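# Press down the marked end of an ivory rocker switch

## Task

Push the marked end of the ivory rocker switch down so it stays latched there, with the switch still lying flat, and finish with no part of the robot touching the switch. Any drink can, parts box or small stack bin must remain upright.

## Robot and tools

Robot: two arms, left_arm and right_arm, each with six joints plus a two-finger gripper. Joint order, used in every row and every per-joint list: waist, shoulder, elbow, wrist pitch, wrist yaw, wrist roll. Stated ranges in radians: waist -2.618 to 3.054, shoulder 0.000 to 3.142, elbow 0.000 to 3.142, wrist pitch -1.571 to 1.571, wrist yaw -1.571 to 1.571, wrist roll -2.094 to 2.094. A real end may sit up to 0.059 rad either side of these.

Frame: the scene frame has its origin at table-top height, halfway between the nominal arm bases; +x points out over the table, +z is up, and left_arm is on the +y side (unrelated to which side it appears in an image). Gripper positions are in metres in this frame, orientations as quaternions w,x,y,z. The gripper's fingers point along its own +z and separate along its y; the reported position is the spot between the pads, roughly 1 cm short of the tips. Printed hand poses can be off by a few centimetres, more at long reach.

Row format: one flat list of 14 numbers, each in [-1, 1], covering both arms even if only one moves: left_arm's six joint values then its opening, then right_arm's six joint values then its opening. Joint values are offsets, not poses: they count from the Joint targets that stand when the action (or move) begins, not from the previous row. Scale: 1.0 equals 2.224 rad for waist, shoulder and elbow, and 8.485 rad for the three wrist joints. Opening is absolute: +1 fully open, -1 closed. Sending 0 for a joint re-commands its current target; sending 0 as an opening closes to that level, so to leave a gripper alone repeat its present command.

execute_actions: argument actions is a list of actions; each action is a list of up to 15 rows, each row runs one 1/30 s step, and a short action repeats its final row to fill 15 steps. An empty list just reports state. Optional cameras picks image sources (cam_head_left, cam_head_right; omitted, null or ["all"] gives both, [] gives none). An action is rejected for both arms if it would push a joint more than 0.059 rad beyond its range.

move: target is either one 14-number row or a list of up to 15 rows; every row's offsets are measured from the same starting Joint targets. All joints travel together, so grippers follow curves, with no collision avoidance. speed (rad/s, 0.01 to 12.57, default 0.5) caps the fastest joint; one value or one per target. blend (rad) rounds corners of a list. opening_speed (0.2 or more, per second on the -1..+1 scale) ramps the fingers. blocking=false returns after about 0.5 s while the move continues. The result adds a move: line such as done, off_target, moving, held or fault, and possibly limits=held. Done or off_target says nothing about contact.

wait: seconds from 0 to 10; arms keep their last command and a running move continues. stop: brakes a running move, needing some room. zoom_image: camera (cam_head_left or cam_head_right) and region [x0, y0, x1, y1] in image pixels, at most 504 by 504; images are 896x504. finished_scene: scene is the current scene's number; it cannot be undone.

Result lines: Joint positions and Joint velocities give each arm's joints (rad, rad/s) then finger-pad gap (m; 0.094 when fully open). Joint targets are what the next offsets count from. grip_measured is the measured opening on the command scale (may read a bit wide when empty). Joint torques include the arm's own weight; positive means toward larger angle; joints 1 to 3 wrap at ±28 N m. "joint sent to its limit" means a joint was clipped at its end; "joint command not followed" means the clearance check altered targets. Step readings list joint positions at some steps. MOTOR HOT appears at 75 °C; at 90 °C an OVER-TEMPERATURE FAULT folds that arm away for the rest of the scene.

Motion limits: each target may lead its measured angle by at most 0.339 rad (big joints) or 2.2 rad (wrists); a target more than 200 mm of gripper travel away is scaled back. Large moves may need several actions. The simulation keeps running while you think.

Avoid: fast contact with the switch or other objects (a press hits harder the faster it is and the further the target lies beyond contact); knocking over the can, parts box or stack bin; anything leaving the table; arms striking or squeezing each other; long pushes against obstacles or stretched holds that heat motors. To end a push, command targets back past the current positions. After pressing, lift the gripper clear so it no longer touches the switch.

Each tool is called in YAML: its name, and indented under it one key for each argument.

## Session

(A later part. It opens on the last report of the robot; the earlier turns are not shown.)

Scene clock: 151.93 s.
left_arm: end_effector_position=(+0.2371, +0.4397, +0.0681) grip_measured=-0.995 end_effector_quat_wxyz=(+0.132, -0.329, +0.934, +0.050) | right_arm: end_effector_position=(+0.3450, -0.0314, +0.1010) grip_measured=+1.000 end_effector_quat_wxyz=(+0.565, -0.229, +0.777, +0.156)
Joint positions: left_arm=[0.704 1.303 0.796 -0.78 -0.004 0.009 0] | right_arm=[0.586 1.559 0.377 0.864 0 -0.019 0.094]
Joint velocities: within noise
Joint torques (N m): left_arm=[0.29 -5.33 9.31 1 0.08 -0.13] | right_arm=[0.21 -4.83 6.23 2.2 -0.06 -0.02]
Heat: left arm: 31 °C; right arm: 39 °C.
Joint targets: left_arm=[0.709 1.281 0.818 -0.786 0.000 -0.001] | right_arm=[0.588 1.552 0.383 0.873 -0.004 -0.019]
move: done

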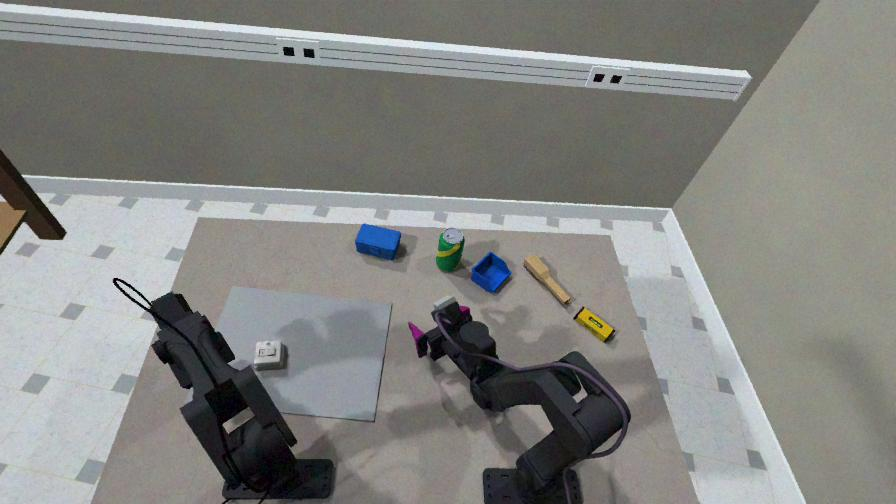

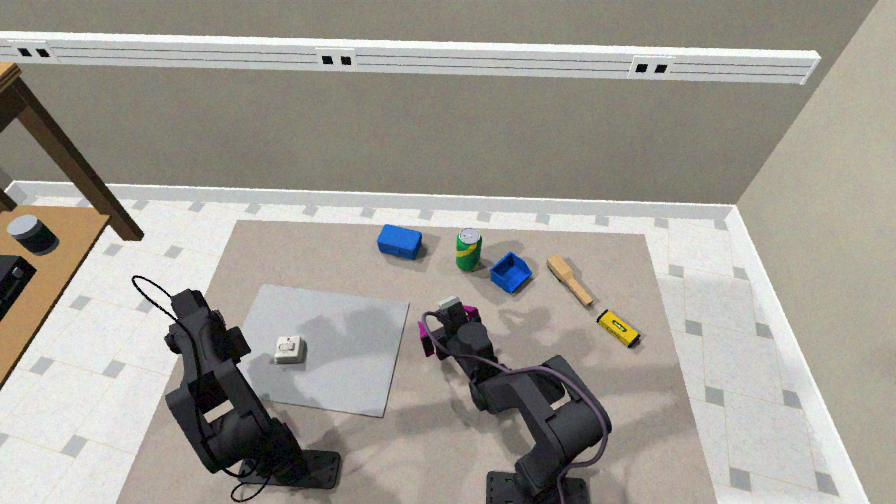

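move:
  target: [0.2, 0, 0.1, 0, 0, 0, -1, 0, 0, 0, 0, 0, 0, 1]
  speed: 0.5

zoom_image:
  camera: "cam_head_right"
  region: [262, 325, 322, 380]

zoom_image:
  camera: "cam_head_left"
  region: [240, 330, 300, 385]

Scene clock: 156.50 s.
left_arm: end_effector_position=(+0.1695, +0.5623, +0.1425) grip_measured=-0.995 end_effector_quat_wxyz=(+0.206, -0.517, +0.820, +0.133) | right_arm: end_effector_position=(+0.3450, -0.0314, +0.1010) grip_measured=+1.000 end_effector_quat_wxyz=(+0.565, -0.229, +0.777, +0.156)
Joint positions: left_arm=[1.15 1.303 1.015 -0.787 -0.002 0.008 0] | right_arm=[0.586 1.559 0.377 0.864 0 -0.019 0.094]
Joint velocities: within noise
Joint torques (N m): left_arm=[0.27 -5.79 10.07 1.43 0.03 -0.12] | right_arm=[0.21 -4.83 6.24 2.2 -0.06 -0.02]
Heat: left arm: 30 °C; right arm: 39 °C.
Joint targets: left_arm=[1.154 1.281 1.041 -0.786 0.000 -0.001] | right_arm=[0.588 1.552 0.383 0.874 -0.004 -0.019]
move: done

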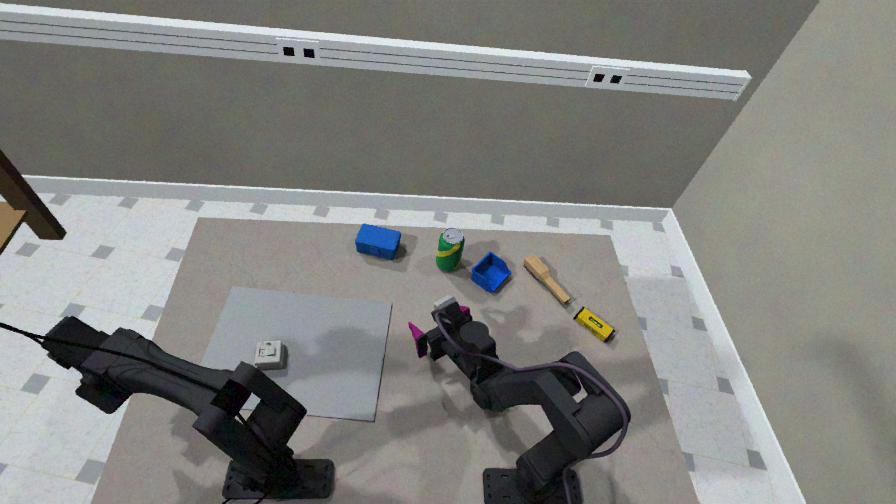

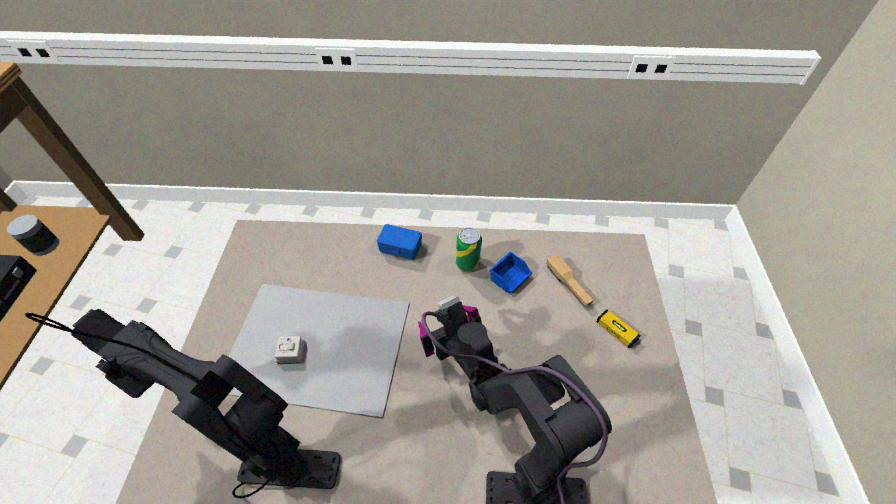

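Scaled by 8.400 from the camera's 896x504 image, which has a finer 1280x720 frame.

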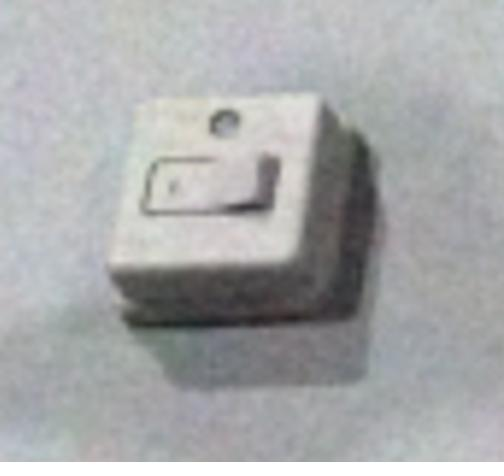

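Scaled by 8.400 from the camera's 896x504 image, which has a finer 1280x720 frame.

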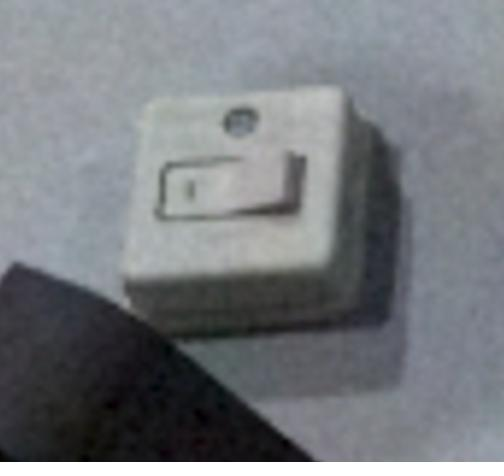

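zoom_image:
  camera: "cam_head_left"
  region: [250, 335, 295, 375]

zoom_image:
  camera: "cam_head_right"
  region: [270, 330, 315, 370]

Scaled by 11.200 from the camera's 896x504 image, which has a finer 1280x720 frame.

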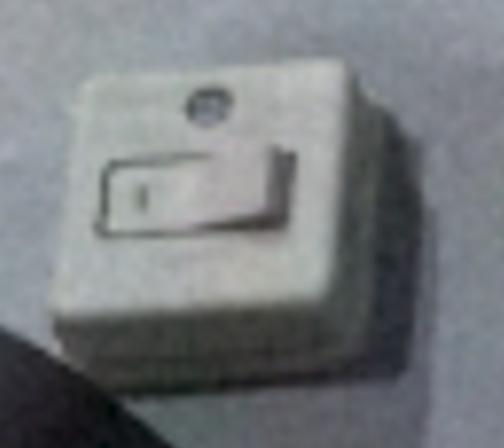

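Scaled by 11.200 from the camera's 896x504 image, which has a finer 1280x720 frame.

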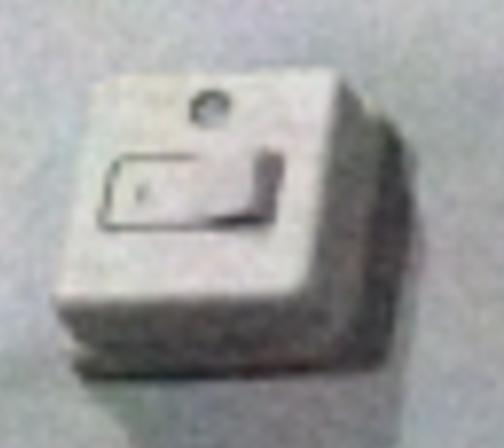

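move:
  target:
    - [-0.1, 0.117, 0, 0.2, 0, 0, -1, 0, 0, 0, 0, 0, 0, 1]
    - [-0.1524, 0.1173, -0.31, 0.2005, 0, 0, -1, 0, 0, 0, 0, 0, 0, 1]
  speed: 0.8

zoom_image:
  camera: "cam_head_left"
  region: [240, 330, 300, 385]

zoom_image:
  camera: "cam_head_right"
  region: [262, 325, 322, 380]

Scene clock: 171.63 s.
left_arm: end_effector_position=(+0.3095, +0.5582, +0.1089) grip_measured=-0.995 end_effector_quat_wxyz=(+0.551, -0.310, +0.738, +0.237) | right_arm: end_effector_position=(+0.3449, -0.0314, +0.1009) grip_measured=+1.000 end_effector_quat_wxyz=(+0.565, -0.229, +0.777, +0.156)
Joint positions: left_arm=[0.82 1.531 0.351 0.896 -0.002 0.008 0] | right_arm=[0.586 1.559 0.377 0.864 0 -0.019 0.094]
Joint velocities: within noise
Joint torques (N m): left_arm=[-0.47 -3.78 6.04 2.4 0.05 -0.11] | right_arm=[0.21 -4.83 6.24 2.2 -0.07 -0.02]
Heat: left arm: 31 °C; right arm: 40 °C.
Joint targets: left_arm=[0.815 1.542 0.351 0.915 0.000 -0.001] | right_arm=[0.588 1.552 0.383 0.873 -0.004 -0.019]
move: done

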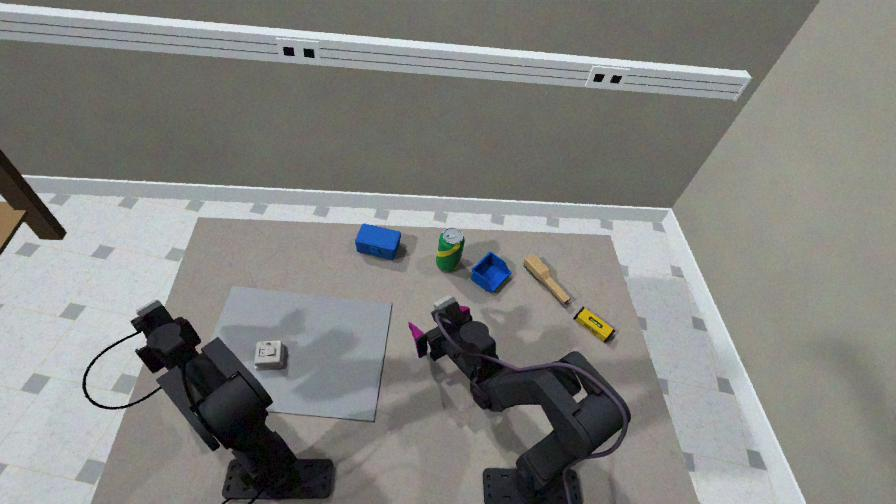

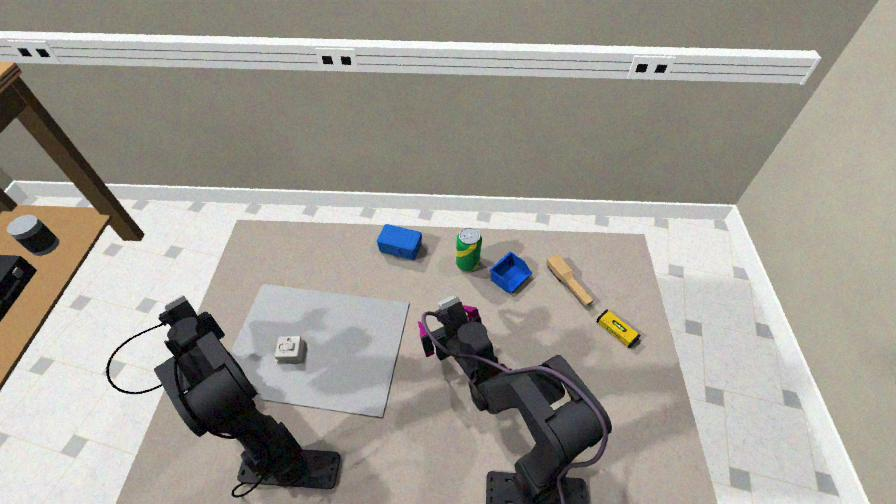

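Scaled by 8.400 from the camera's 896x504 image, which has a finer 1280x720 frame.

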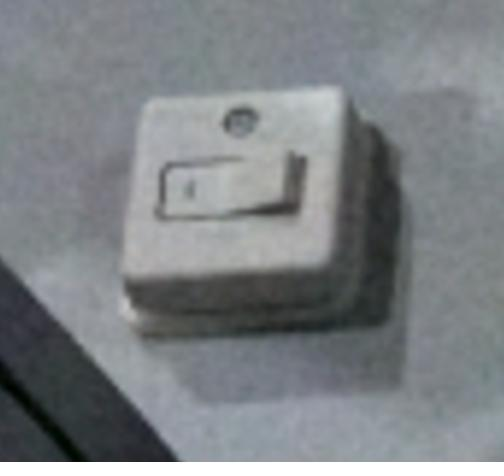

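Scaled by 8.400 from the camera's 896x504 image, which has a finer 1280x720 frame.

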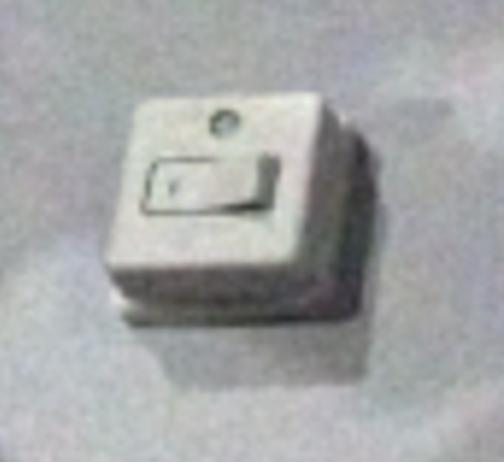

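move:
  target: [0, 0, 0, 0, 0, 0, -1, 0, 0, 0, 0, 0, 0.179, -1]
  speed: 0.8
  opening_speed: 2

zoom_image:
  camera: "cam_head_left"
  region: [390, 270, 500, 360]

zoom_image:
  camera: "cam_head_right"
  region: [400, 270, 510, 360]

Scene clock: 178.03 s.
left_arm: end_effector_position=(+0.3095, +0.5582, +0.1089) grip_measured=-0.995 end_effector_quat_wxyz=(+0.551, -0.310, +0.738, +0.237) | right_arm: end_effector_position=(+0.3448, -0.0312, +0.1009) grip_measured=-0.996 end_effector_quat_wxyz=(+0.301, +0.370, +0.721, +0.503)
Joint positions: left_arm=[0.82 1.531 0.351 0.896 -0.002 0.008 0] | right_arm=[0.586 1.559 0.377 0.864 -0.001 1.505 0]
Joint velocities: within noise
Joint torques (N m): left_arm=[-0.53 -3.82 6.02 2.36 0.04 -0.12] | right_arm=[0.21 -4.83 6.24 2.2 -0.04 -0.07]
Heat: left arm: 32 °C; right arm: 40 °C.
Joint targets: left_arm=[0.815 1.542 0.351 0.915 0.000 -0.001] | right_arm=[0.588 1.552 0.383 0.873 -0.004 1.500]
move: done

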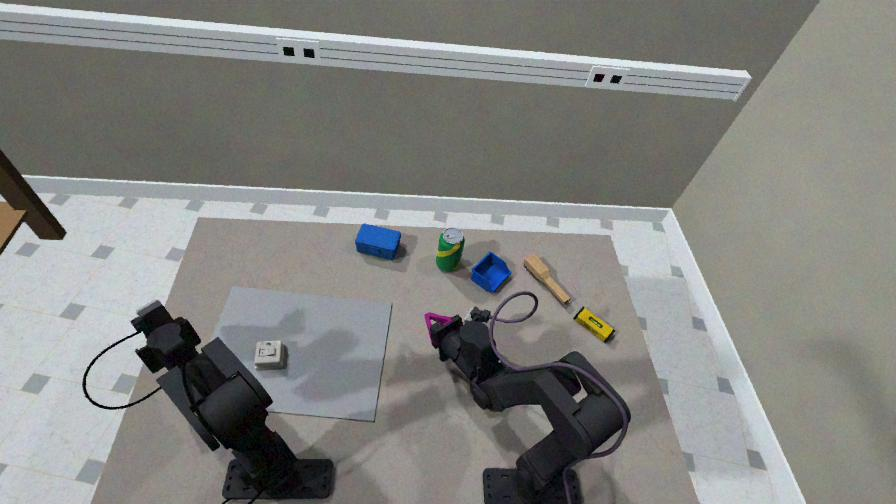

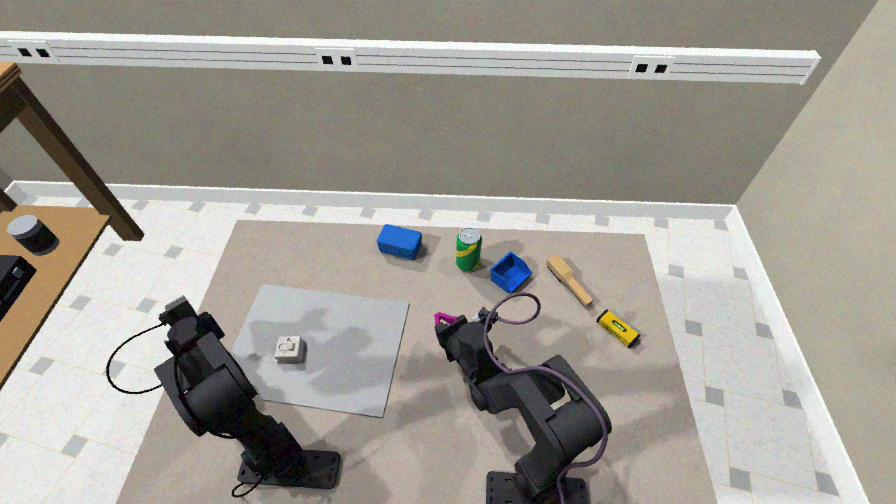

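Scaled by 4.582 from the camera's 896x504 image, which has a finer 1280x720 frame.

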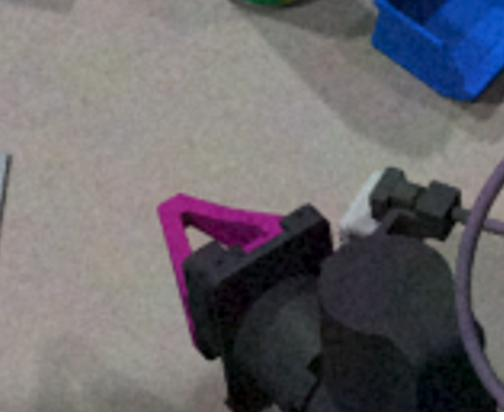

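Scaled by 4.582 from the camera's 896x504 image, which has a finer 1280x720 frame.

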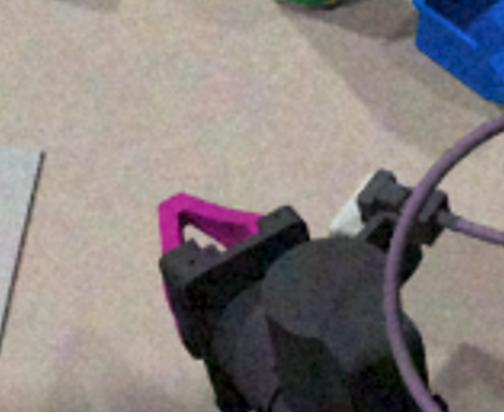

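move:
  target: [0, 0, 0, 0, 0, 0, -1, -0.2644, 0, 0.03, 0, 0, 0, -1]
  speed: 0.8

zoom_image:
  camera: "cam_head_left"
  region: [490, 240, 590, 330]

zoom_image:
  camera: "cam_head_right"
  region: [490, 240, 590, 330]

Scene clock: 186.07 s.
left_arm: end_effector_position=(+0.3095, +0.5582, +0.1089) grip_measured=-0.995 end_effector_quat_wxyz=(+0.551, -0.310, +0.738, +0.237) | right_arm: end_effector_position=(+0.4175, -0.2534, +0.1176) grip_measured=-0.996 end_effector_quat_wxyz=(+0.444, +0.552, +0.576, +0.409)
Joint positions: left_arm=[0.82 1.531 0.351 0.896 -0.002 0.008 0] | right_arm=[0.001 1.559 0.419 0.864 -0.009 1.506 0]
Joint velocities: within noise
Joint torques (N m): left_arm=[-0.5 -3.64 6.06 2.4 0.05 -0.11] | right_arm=[-0.2 -5.01 8.55 2.21 0.05 -0.07]
Heat: left arm: 34 °C; right arm: 40 °C.
Joint targets: left_arm=[0.815 1.542 0.351 0.915 0.000 -0.001] | right_arm=[0.000 1.552 0.450 0.873 -0.004 1.500]
move: done

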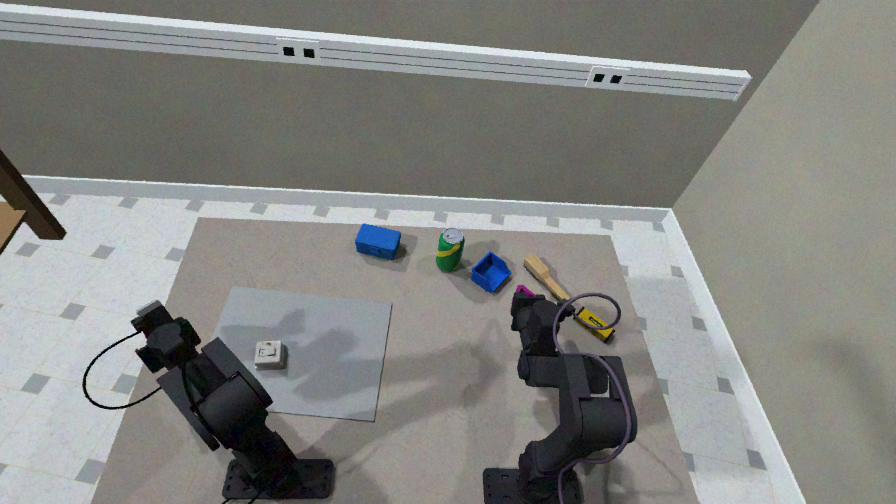

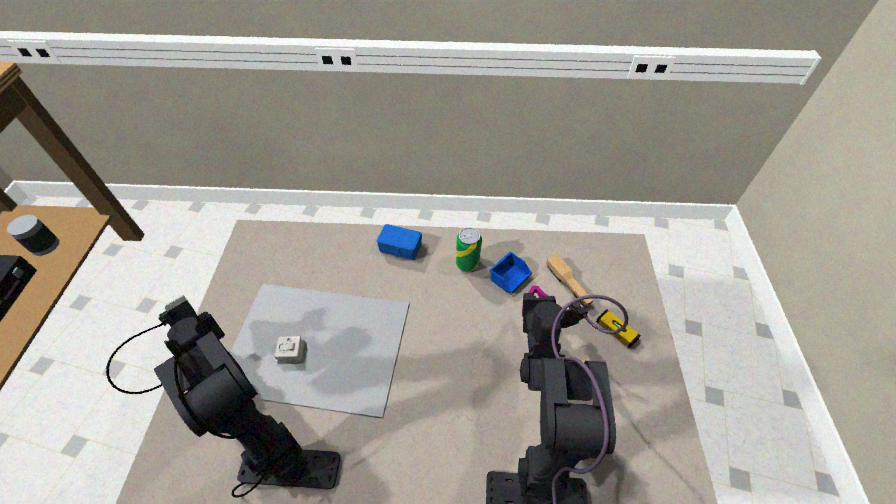

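Scaled by 5.040 from the camera's 896x504 image, which has a finer 1280x720 frame.

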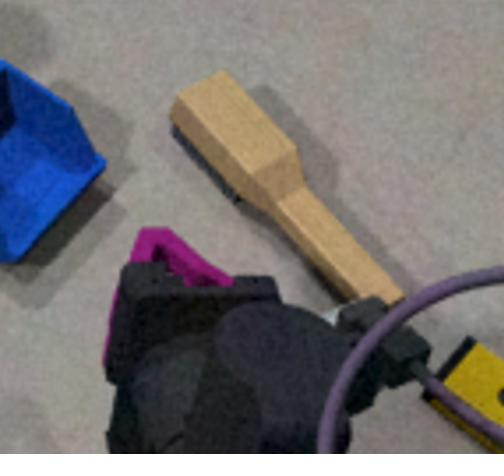

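Scaled by 5.040 from the camera's 896x504 image, which has a finer 1280x720 frame.

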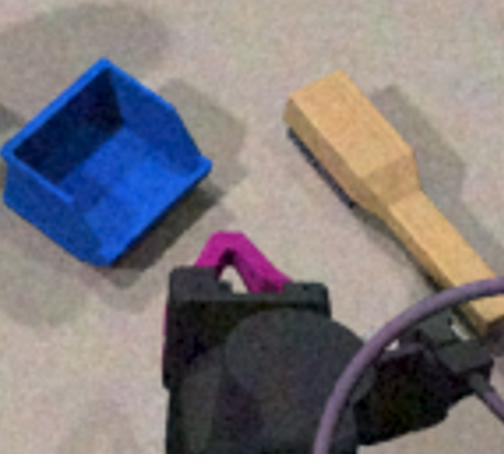

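move:
  target: [0, 0, 0, 0, 0, 0, -1, 0, 0, 0.05, 0, 0, -0.35355, -1]
  speed: 1.5
  cameras: []

move:
  target: [0, 0, 0, 0, 0, 0, -1, -0.16, 0, 0, 0, 0, 0, -1]
  speed: 0.8

zoom_image:
  camera: "cam_head_left"
  region: [530, 240, 640, 330]

zoom_image:
  camera: "cam_head_right"
  region: [540, 240, 650, 330]

Scene clock: 208.93 s.
left_arm: end_effector_position=(+0.3095, +0.5582, +0.1089) grip_measured=-0.995 end_effector_quat_wxyz=(+0.551, -0.310, +0.738, +0.237) | right_arm: end_effector_position=(+0.4437, -0.2545, +0.1616) grip_measured=-0.996 end_effector_quat_wxyz=(-0.466, +0.516, -0.563, +0.446)
Joint positions: left_arm=[0.82 1.531 0.351 0.896 -0.002 0.008 0] | right_arm=[0.001 1.559 0.527 0.864 -0.007 -1.506 0]
Joint velocities: within noise
Joint torques (N m): left_arm=[-0.47 -3.7 6.09 2.37 0.05 -0.1] | right_arm=[-0.05 -5.41 9.37 2.22 0.02 0.03]
Heat: left arm: 36 °C; right arm: 41 °C.
Joint targets: left_arm=[0.815 1.542 0.351 0.915 0.000 -0.001] | right_arm=[0.000 1.552 0.561 0.873 -0.004 -1.500]
move: done
No camera images: "cameras" was empty.

Scene clock: 209.83 s.
left_arm: end_effector_position=(+0.3095, +0.5582, +0.1089) grip_measured=-0.995 end_effector_quat_wxyz=(+0.551, -0.310, +0.738, +0.237) | right_arm: end_effector_position=(+0.4120, -0.4080, +0.1616) grip_measured=-0.996 end_effector_quat_wxyz=(+0.378, -0.406, +0.647, -0.523)
Joint positions: left_arm=[0.82 1.531 0.351 0.896 -0.002 0.008 0] | right_arm=[-0.355 1.559 0.527 0.864 0 -1.506 0]
Joint velocities: within noise
Joint torques (N m): left_arm=[-0.46 -3.7 5.98 2.38 0.04 -0.12] | right_arm=[0.12 -5.42 9.36 2.22 -0.06 0.04]
Heat: left arm: 36 °C; right arm: 41 °C.
Joint targets: left_arm=[0.815 1.542 0.351 0.915 0.000 -0.001] | right_arm=[-0.356 1.552 0.561 0.873 -0.004 -1.500]
move: done

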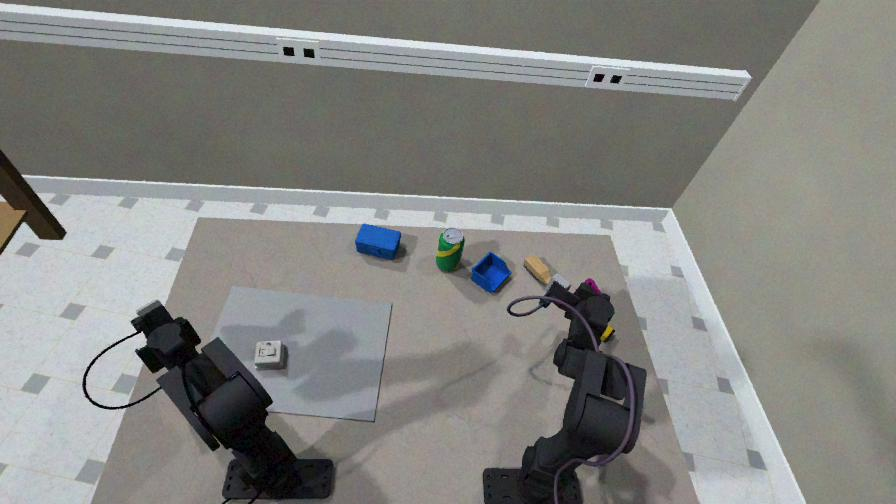

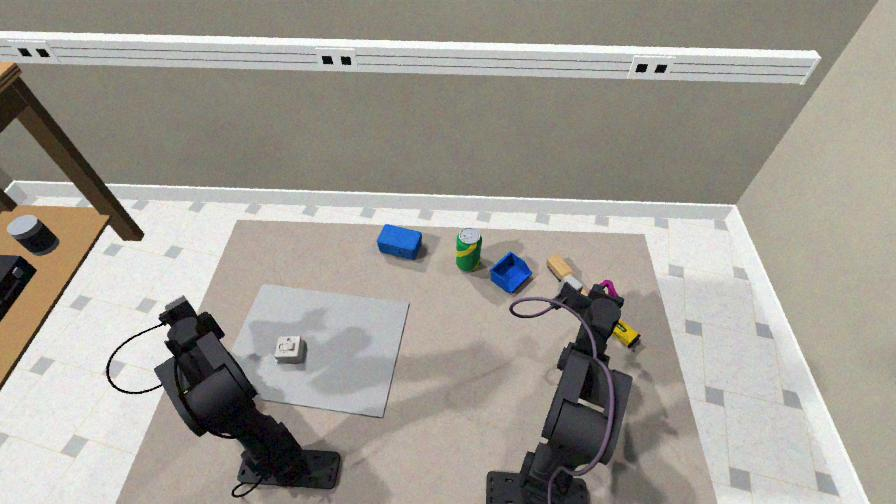

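Scaled by 4.582 from the camera's 896x504 image, which has a finer 1280x720 frame.

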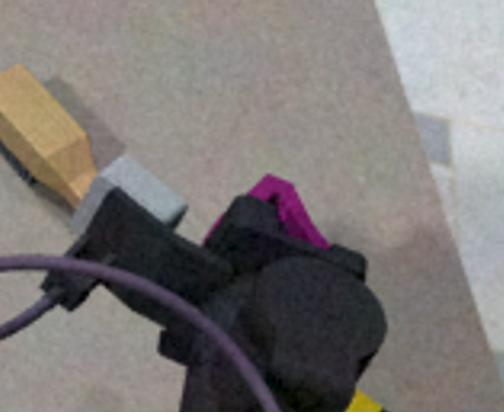

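Scaled by 4.582 from the camera's 896x504 image, which has a finer 1280x720 frame.

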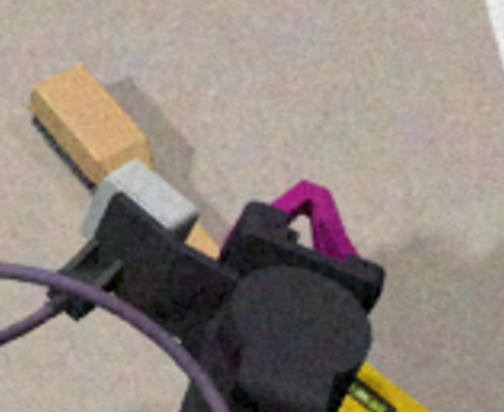

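move:
  target:
    - [0, 0, 0.09, 0, 0, 0.1768, -1, 0, 0, 0, 0, 0, 0, -1]
    - [-0.5013, 0, 0.09, 0, 0, 0.1768, -1, 0, 0, 0, 0, 0, 0, -1]
  speed: 0.8

zoom_image:
  camera: "cam_head_left"
  region: [330, 230, 440, 320]

zoom_image:
  camera: "cam_head_right"
  region: [340, 230, 450, 320]

Scene clock: 217.43 s.
left_arm: end_effector_position=(+0.4522, +0.1366, +0.1814) grip_measured=-0.995 end_effector_quat_wxyz=(+0.555, +0.586, +0.458, +0.373) | right_arm: end_effector_position=(+0.4120, -0.4080, +0.1616) grip_measured=-0.996 end_effector_quat_wxyz=(+0.378, -0.406, +0.647, -0.523)
Joint positions: left_arm=[-0.299 1.531 0.526 0.899 -0.002 1.499 0] | right_arm=[-0.355 1.559 0.527 0.864 0 -1.506 0]
Joint velocities: within noise
Joint torques (N m): left_arm=[-0.13 -4.44 9.39 2.37 0.05 0] | right_arm=[-0.06 -5.42 9.37 2.22 -0.06 0.04]
Heat: left arm: 36 °C; right arm: 41 °C.
Joint targets: left_arm=[-0.300 1.542 0.551 0.915 0.000 1.500] | right_arm=[-0.356 1.552 0.561 0.873 -0.004 -1.500]
move: done

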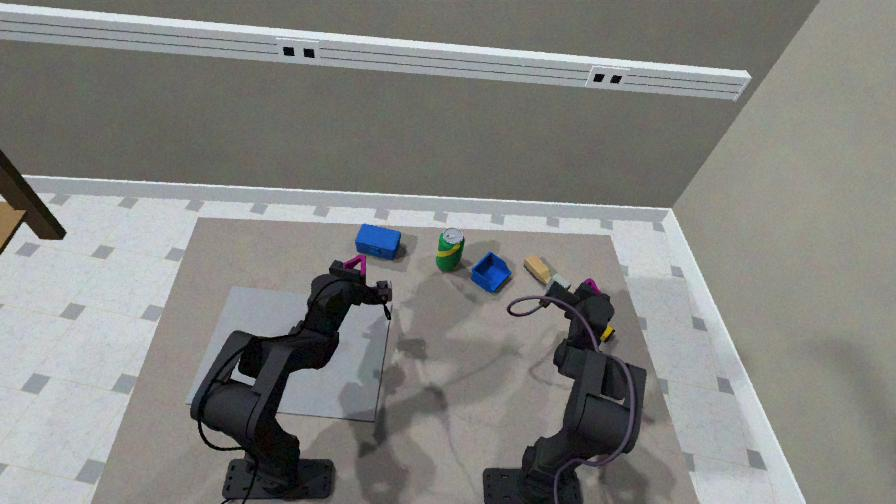

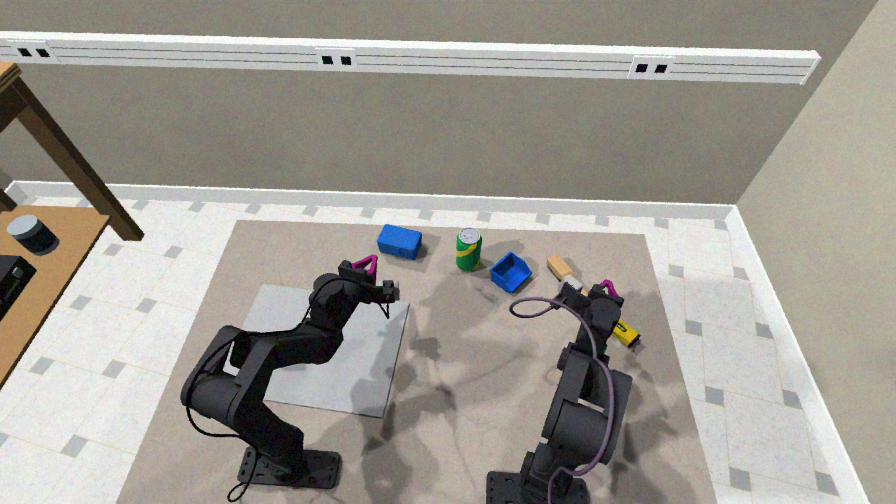

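Scaled by 4.582 from the camera's 896x504 image, which has a finer 1280x720 frame.

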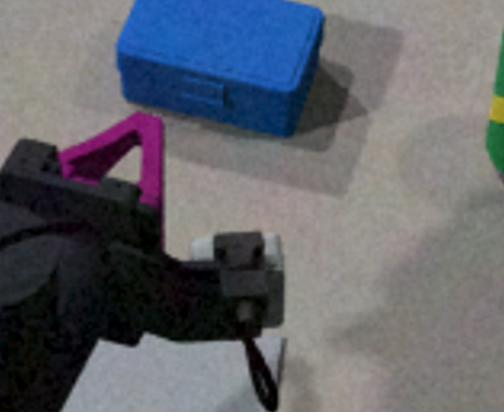

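Scaled by 4.582 from the camera's 896x504 image, which has a finer 1280x720 frame.

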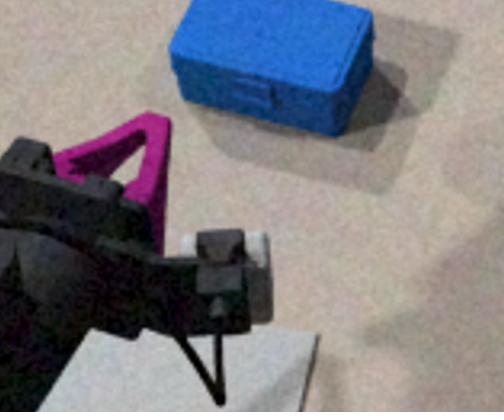

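move:
  target:
    - [0, 0, 0, 0, 0, 0, -1, 0, 0, 0.26709, -0.1, 0.0005, 0.17678, -1]
    - [0, 0, 0, 0, 0, 0, -1, 0.35005, 0.07711, 0.26709, -0.18321, 0.0005, 0.17678, -1]
  speed: 0.8

zoom_image:
  camera: "cam_head_left"
  region: [420, 260, 560, 400]

zoom_image:
  camera: "cam_head_right"
  region: [420, 260, 560, 400]

Scene clock: 226.70 s.
left_arm: end_effector_position=(+0.4522, +0.1366, +0.1814) grip_measured=-0.995 end_effector_quat_wxyz=(+0.555, +0.586, +0.458, +0.373) | right_arm: end_effector_position=(+0.3438, -0.1007, +0.0568) grip_measured=-0.997 end_effector_quat_wxyz=(+0.150, -0.198, +0.968, +0.029)
Joint positions: left_arm=[-0.299 1.531 0.526 0.899 -0.002 1.499 0] | right_arm=[0.428 1.709 1.119 -0.675 0.002 -0.006 0]
Joint velocities: within noise
Joint torques (N m): left_arm=[-0.1 -4.48 9.28 2.38 0.05 -0.02] | right_arm=[-0.42 -5.56 9.85 0.89 -0.02 0.04]
Heat: left arm: 36 °C; right arm: 41 °C.
Joint targets: left_arm=[-0.300 1.542 0.551 0.915 0.000 1.500] | right_arm=[0.423 1.724 1.155 -0.681 0.000 0.000]
move: off_target (right_arm); right_arm: the elbow is farthest, 0.036 rad from its target

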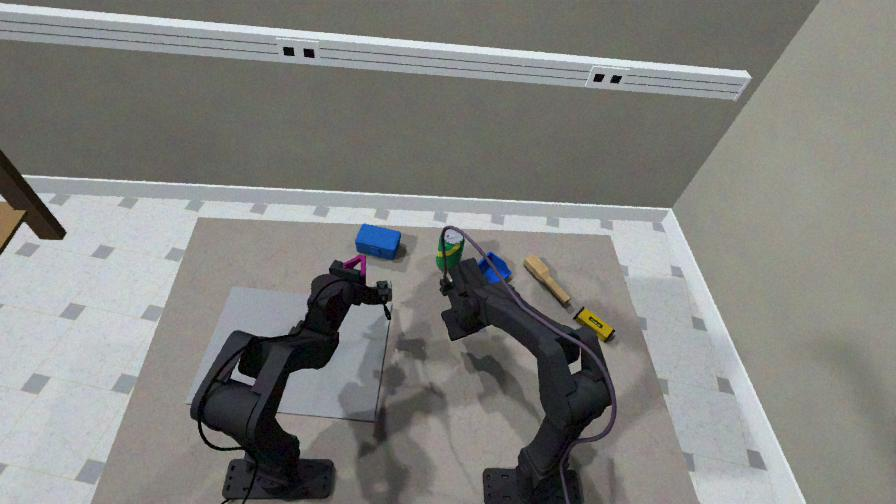

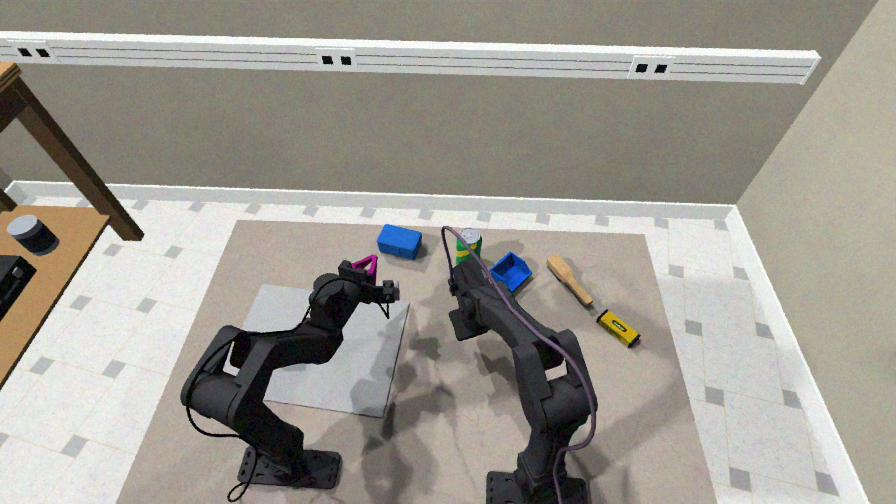

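Scaled by 3.600 from the camera's 896x504 image, which has a finer 1280x720 frame.

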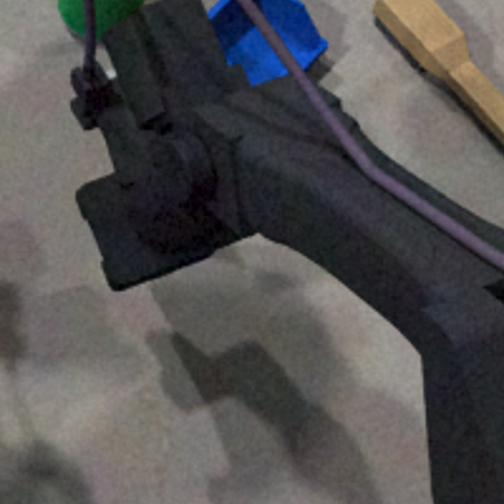

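Scaled by 3.600 from the camera's 896x504 image, which has a finer 1280x720 frame.

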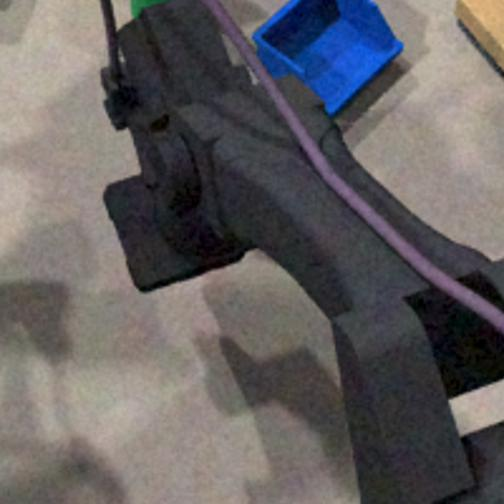

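move:
  target: [0, 0, 0, 0, 0, 0, -1, 0, 0.0205, -0.0325, 0.0139, 0, 0, -1]
  speed: 0.15
  cameras: []

Scene clock: 229.47 s.
left_arm: end_effector_position=(+0.4522, +0.1366, +0.1814) grip_measured=-0.995 end_effector_quat_wxyz=(+0.555, +0.586, +0.458, +0.373) | right_arm: end_effector_position=(+0.3563, -0.0954, +0.0435) grip_measured=-0.997 end_effector_quat_wxyz=(+0.167, -0.197, +0.965, +0.032)
Joint positions: left_arm=[-0.299 1.531 0.526 0.899 -0.002 1.499 0] | right_arm=[0.428 1.752 1.101 -0.579 0.002 -0.006 0]
Joint velocities: within noise
Joint torques (N m): left_arm=[-0.14 -4.49 9.31 2.37 0.03 -0.02] | right_arm=[-0.42 -5.67 5.23 1.22 -0.02 0.03]
Heat: left arm: 36 °C; right arm: 40 °C.
Joint targets: left_arm=[-0.300 1.542 0.551 0.915 0.000 1.500] | right_arm=[0.423 1.769 1.083 -0.563 0.000 0.000]
move: done
No camera images: "cameras" was empty.

move:
  target: [0, 0, 0, 0, 0, 0, -1, 0, 0.00684, -0.01083, 0.00463, 0, 0, -1]
  speed: 0.1
  cameras: []

move:
  target: [0, 0, 0, 0, 0, 0, -1, 0, 0.00684, -0.01083, 0.00463, 0, 0, -1]
  speed: 0.1
  cameras: []

Scene clock: 233.80 s.
left_arm: end_effector_position=(+0.4522, +0.1366, +0.1814) grip_measured=-0.995 end_effector_quat_wxyz=(+0.555, +0.586, +0.458, +0.373) | right_arm: end_effector_position=(+0.3562, -0.0955, +0.0341) grip_measured=-0.997 end_effector_quat_wxyz=(+0.167, -0.197, +0.965, +0.032)
Joint positions: left_arm=[-0.299 1.531 0.526 0.899 -0.002 1.499 0] | right_arm=[0.428 1.766 1.077 -0.54 0.002 -0.006 0]
Joint velocities: within noise
Joint torques (N m): left_arm=[-0.13 -4.38 9.32 2.41 0.04 0.01] | right_arm=[-0.42 -5.67 5.11 1.21 -0.02 0.04]
Heat: left arm: 36 °C; right arm: 39 °C.
Joint targets: left_arm=[-0.300 1.542 0.551 0.915 0.000 1.500] | right_arm=[0.423 1.785 1.059 -0.524 0.000 0.000]
move: done
No camera images: "cameras" was empty.

Scene clock: 234.77 s.
left_arm: end_effector_position=(+0.4522, +0.1366, +0.1814) grip_measured=-0.995 end_effector_quat_wxyz=(+0.555, +0.586, +0.458, +0.373) | right_arm: end_effector_position=(+0.3557, -0.0957, +0.0246) grip_measured=-0.997 end_effector_quat_wxyz=(+0.167, -0.197, +0.965, +0.032)
Joint positions: left_arm=[-0.299 1.531 0.526 0.899 -0.002 1.499 0] | right_arm=[0.428 1.781 1.053 -0.502 0.002 -0.006 0]
Joint velocities: within noise
Joint torques (N m): left_arm=[-0.1 -4.42 9.25 2.39 0.03 -0.02] | right_arm=[-0.42 -5.67 5 1.18 -0.02 0.04]
Heat: left arm: 36 °C; right arm: 39 °C.
Joint targets: left_arm=[-0.300 1.542 0.551 0.915 0.000 1.500] | right_arm=[0.423 1.800 1.035 -0.485 0.000 0.000]
move: done
No camera images: "cameras" was empty.

move:
  target: [0, 0, 0, 0, 0, 0, -1, 0, 0.00345, -0.00545, 0.00233, 0, 0, -1]
  speed: 0.06
  cameras: []

move:
  target: [0, 0, 0, 0, 0, 0, -1, 0, 0.00276, -0.00436, 0.00186, 0, 0, -1]
  speed: 0.06
  cameras: []

Scene clock: 236.93 s.
left_arm: end_effector_position=(+0.4522, +0.1366, +0.1814) grip_measured=-0.995 end_effector_quat_wxyz=(+0.555, +0.586, +0.458, +0.373) | right_arm: end_effector_position=(+0.3551, -0.0959, +0.0196) grip_measured=-0.997 end_effector_quat_wxyz=(+0.167, -0.197, +0.965, +0.032)
Joint positions: left_arm=[-0.299 1.531 0.526 0.899 -0.002 1.499 0] | right_arm=[0.428 1.789 1.041 -0.482 0.002 -0.006 0]
Joint velocities: within noise
Joint torques (N m): left_arm=[-0.27 -4.49 9.35 2.38 0.05 0.01] | right_arm=[-0.4 -5.7 4.97 1.22 -0.02 0.04]
Heat: left arm: 36 °C; right arm: 39 °C.
Joint targets: left_arm=[-0.300 1.542 0.551 0.915 0.000 1.500] | right_arm=[0.423 1.808 1.023 -0.465 0.000 0.000]
move: done
No camera images: "cameras" was empty.

Scene clock: 237.77 s.
left_arm: end_effector_position=(+0.4522, +0.1366, +0.1814) grip_measured=-0.995 end_effector_quat_wxyz=(+0.555, +0.586, +0.458, +0.373) | right_arm: end_effector_position=(+0.3547, -0.0961, +0.0159) grip_measured=-0.997 end_effector_quat_wxyz=(+0.167, -0.197, +0.965, +0.032)
Joint positions: left_arm=[-0.299 1.531 0.526 0.899 -0.002 1.499 0] | right_arm=[0.428 1.794 1.031 -0.466 0.002 -0.006 0]
Joint velocities: within noise
Joint torques (N m): left_arm=[-0.17 -4.53 9.32 2.4 0.03 -0.01] | right_arm=[-0.42 -5.7 4.92 1.2 -0.02 0.04]
Heat: left arm: 36 °C; right arm: 39 °C.
Joint targets: left_arm=[-0.300 1.542 0.551 0.915 0.000 1.500] | right_arm=[0.423 1.813 1.013 -0.449 0.000 0.000]
move: done
No camera images: "cameras" was empty.

move:
  target: [0, 0, 0, 0, 0, 0, -1, 0, 0.00207, -0.00327, 0.0014, 0, 0, -1]
  speed: 0.04
  cameras: []

move:
  target: [0, 0, 0, 0, 0, 0, -1, 0, 0.00207, -0.00327, 0.0014, 0, 0, -1]
  speed: 0.04
  cameras: []

Scene clock: 239.47 s.
left_arm: end_effector_position=(+0.4522, +0.1366, +0.1814) grip_measured=-0.995 end_effector_quat_wxyz=(+0.555, +0.586, +0.458, +0.373) | right_arm: end_effector_position=(+0.3573, -0.0950, +0.0169) grip_measured=-0.997 end_effector_quat_wxyz=(+0.172, -0.197, +0.964, +0.033)
Joint positions: left_arm=[-0.299 1.531 0.526 0.899 -0.002 1.499 0] | right_arm=[0.428 1.794 1.031 -0.455 0.002 -0.006 0]
Joint velocities: within noise
Joint torques (N m): left_arm=[-0.14 -4.44 9.18 2.36 0.05 0.01] | right_arm=[-0.42 -5.38 4.36 1.22 -0.03 0.04]
Heat: left arm: 36 °C; right arm: 39 °C.
Joint targets: left_arm=[-0.300 1.542 0.551 0.915 0.000 1.500] | right_arm=[0.423 1.818 1.006 -0.437 0.000 0.000]
move: done
No camera images: "cameras" was empty.

Scene clock: 240.23 s.
left_arm: end_effector_position=(+0.4522, +0.1366, +0.1814) grip_measured=-0.995 end_effector_quat_wxyz=(+0.555, +0.586, +0.458, +0.373) | right_arm: end_effector_position=(+0.3544, -0.0963, +0.0108) grip_measured=-0.997 end_effector_quat_wxyz=(+0.167, -0.197, +0.965, +0.032)
Joint positions: left_arm=[-0.299 1.531 0.526 0.899 -0.002 1.499 0] | right_arm=[0.428 1.802 1.017 -0.443 0.002 -0.006 0]
Joint velocities: within noise
Joint torques (N m): left_arm=[-0.13 -4.38 9.22 2.38 -0.01 -0.03] | right_arm=[-0.43 -5.61 4.78 1.19 -0.02 0.04]
Heat: left arm: 36 °C; right arm: 39 °C.
Joint targets: left_arm=[-0.300 1.542 0.551 0.915 0.000 1.500] | right_arm=[0.423 1.823 0.998 -0.425 0.000 0.000]
move: done
No camera images: "cameras" was empty.

move:
  target: [0, 0, 0, 0, 0, 0, -1, 0, 0.00276, -0.00436, 0.00186, 0, 0, -1]
  speed: 0.05
  cameras: []

move:
  target: [0, 0, 0, 0, 0, 0, -1, 0, 0.00276, -0.00436, 0.00186, 0, 0, -1]
  speed: 0.05
  cameras: []

Scene clock: 242.40 s.
left_arm: end_effector_position=(+0.4522, +0.1366, +0.1814) grip_measured=-0.995 end_effector_quat_wxyz=(+0.555, +0.586, +0.458, +0.373) | right_arm: end_effector_position=(+0.3535, -0.0966, +0.0064) grip_measured=-0.997 end_effector_quat_wxyz=(+0.166, -0.197, +0.966, +0.032)
Joint positions: left_arm=[-0.299 1.531 0.526 0.899 -0.002 1.499 0] | right_arm=[0.428 1.81 1.007 -0.427 0.002 -0.006 0]
Joint velocities: within noise
Joint torques (N m): left_arm=[-0.06 -4.38 9.33 2.37 0.03 -0.02] | right_arm=[-0.4 -5.72 4.82 1.27 -0.02 0.04]
Heat: left arm: 36 °C; right arm: 39 °C.
Joint targets: left_arm=[-0.300 1.542 0.551 0.915 0.000 1.500] | right_arm=[0.423 1.829 0.989 -0.410 0.000 0.000]
move: done
No camera images: "cameras" was empty.

Scene clock: 243.13 s.
left_arm: end_effector_position=(+0.4522, +0.1366, +0.1814) grip_measured=-0.995 end_effector_quat_wxyz=(+0.555, +0.586, +0.458, +0.373) | right_arm: end_effector_position=(+0.3553, -0.0959, +0.0059) grip_measured=-0.997 end_effector_quat_wxyz=(+0.172, -0.197, +0.965, +0.033)
Joint positions: left_arm=[-0.299 1.531 0.526 0.899 -0.002 1.499 0] | right_arm=[0.428 1.81 1.001 -0.41 0.002 -0.006 0]
Joint velocities: within noise
Joint torques (N m): left_arm=[-0.23 -4.46 9.31 2.38 0.05 -0.01] | right_arm=[-0.42 -5.12 4.46 1.22 -0.02 0.04]
Heat: left arm: 36 °C; right arm: 39 °C.
Joint targets: left_arm=[-0.300 1.542 0.551 0.915 0.000 1.500] | right_arm=[0.423 1.835 0.979 -0.394 0.000 0.000]
move: done
No camera images: "cameras" was empty.

move:
  target: [0, 0, 0, 0, 0, 0, -1, 0, 0.00276, -0.00436, 0.00186, 0, 0, -1]
  speed: 0.05
  cameras: []

move:
  target: [0, 0, 0, 0, 0, 0, -1, 0, 0.00276, -0.00436, 0.00186, 0, 0, -1]
  speed: 0.05

zoom_image:
  camera: "cam_head_right"
  region: [420, 280, 520, 380]

Scene clock: 245.33 s.
left_arm: end_effector_position=(+0.4522, +0.1366, +0.1814) grip_measured=-0.995 end_effector_quat_wxyz=(+0.555, +0.586, +0.458, +0.373) | right_arm: end_effector_position=(+0.3576, -0.0949, +0.0055) grip_measured=-0.997 end_effector_quat_wxyz=(+0.178, -0.197, +0.963, +0.035)
Joint positions: left_arm=[-0.299 1.531 0.526 0.899 -0.002 1.499 0] | right_arm=[0.428 1.811 0.995 -0.389 0.002 -0.006 0]
Joint velocities: within noise
Joint torques (N m): left_arm=[-0.27 -4.42 9.33 2.39 0.03 -0.01] | right_arm=[-0.43 -5 4.19 1.13 -0.03 0.03]
Heat: left arm: 36 °C; right arm: 38 °C.
Joint targets: left_arm=[-0.300 1.542 0.551 0.915 0.000 1.500] | right_arm=[0.423 1.841 0.969 -0.378 0.000 0.000]
move: done
No camera images: "cameras" was empty.

Scene clock: 246.17 s.
left_arm: end_effector_position=(+0.4522, +0.1366, +0.1814) grip_measured=-0.995 end_effector_quat_wxyz=(+0.555, +0.586, +0.458, +0.373) | right_arm: end_effector_position=(+0.3597, -0.0940, +0.0053) grip_measured=-0.997 end_effector_quat_wxyz=(+0.185, -0.197, +0.962, +0.036)
Joint positions: left_arm=[-0.299 1.531 0.526 0.899 -0.002 1.499 0] | right_arm=[0.428 1.811 0.988 -0.368 0.002 -0.006 0]
Joint velocities: within noise
Joint torques (N m): left_arm=[-0.21 -4.46 9.29 2.36 0.08 -0.02] | right_arm=[-0.42 -4.57 3.78 1.12 -0.02 0.04]
Heat: left arm: 36 °C; right arm: 38 °C.
Joint targets: left_arm=[-0.300 1.542 0.551 0.915 0.000 1.500] | right_arm=[0.423 1.847 0.959 -0.362 0.000 0.000]
move: off_target (right_arm); right_arm: the shoulder is farthest, 0.036 rad from its target

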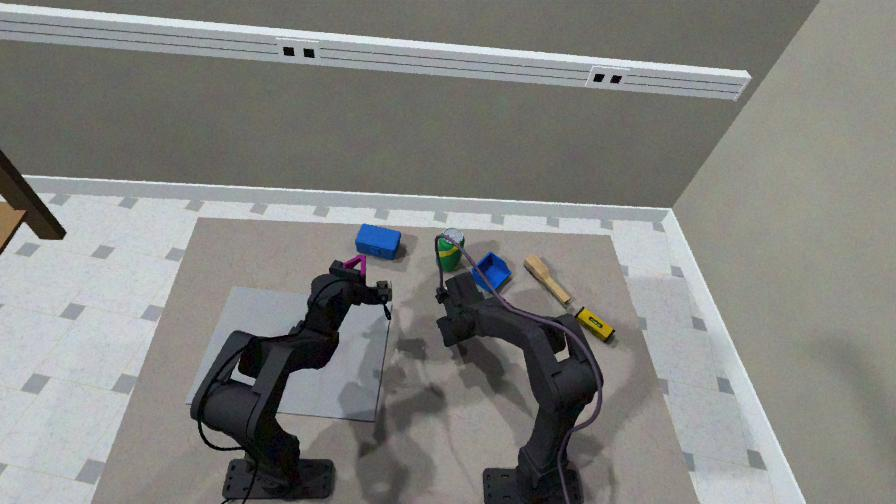

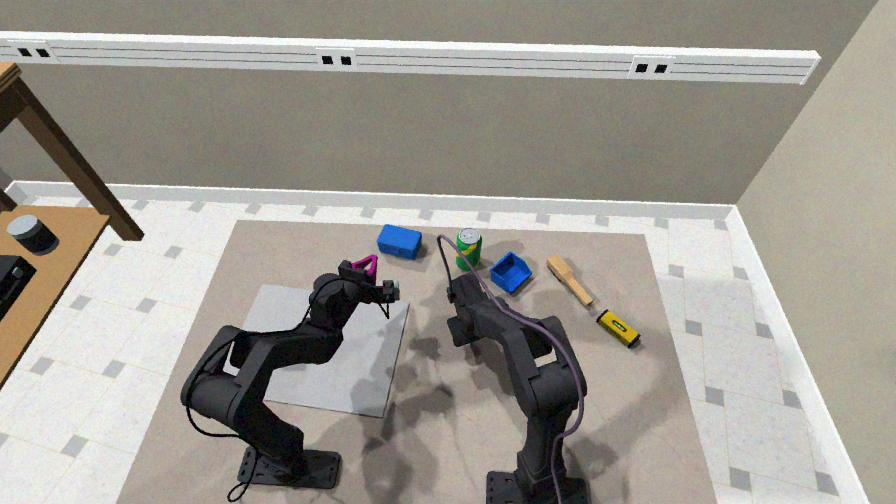

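Scaled by 5.040 from the camera's 896x504 image, which has a finer 1280x720 frame.

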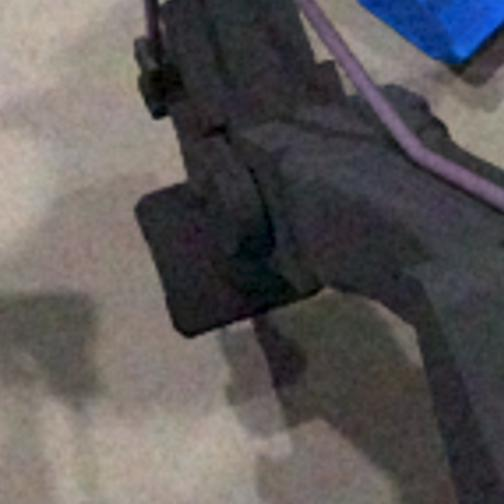

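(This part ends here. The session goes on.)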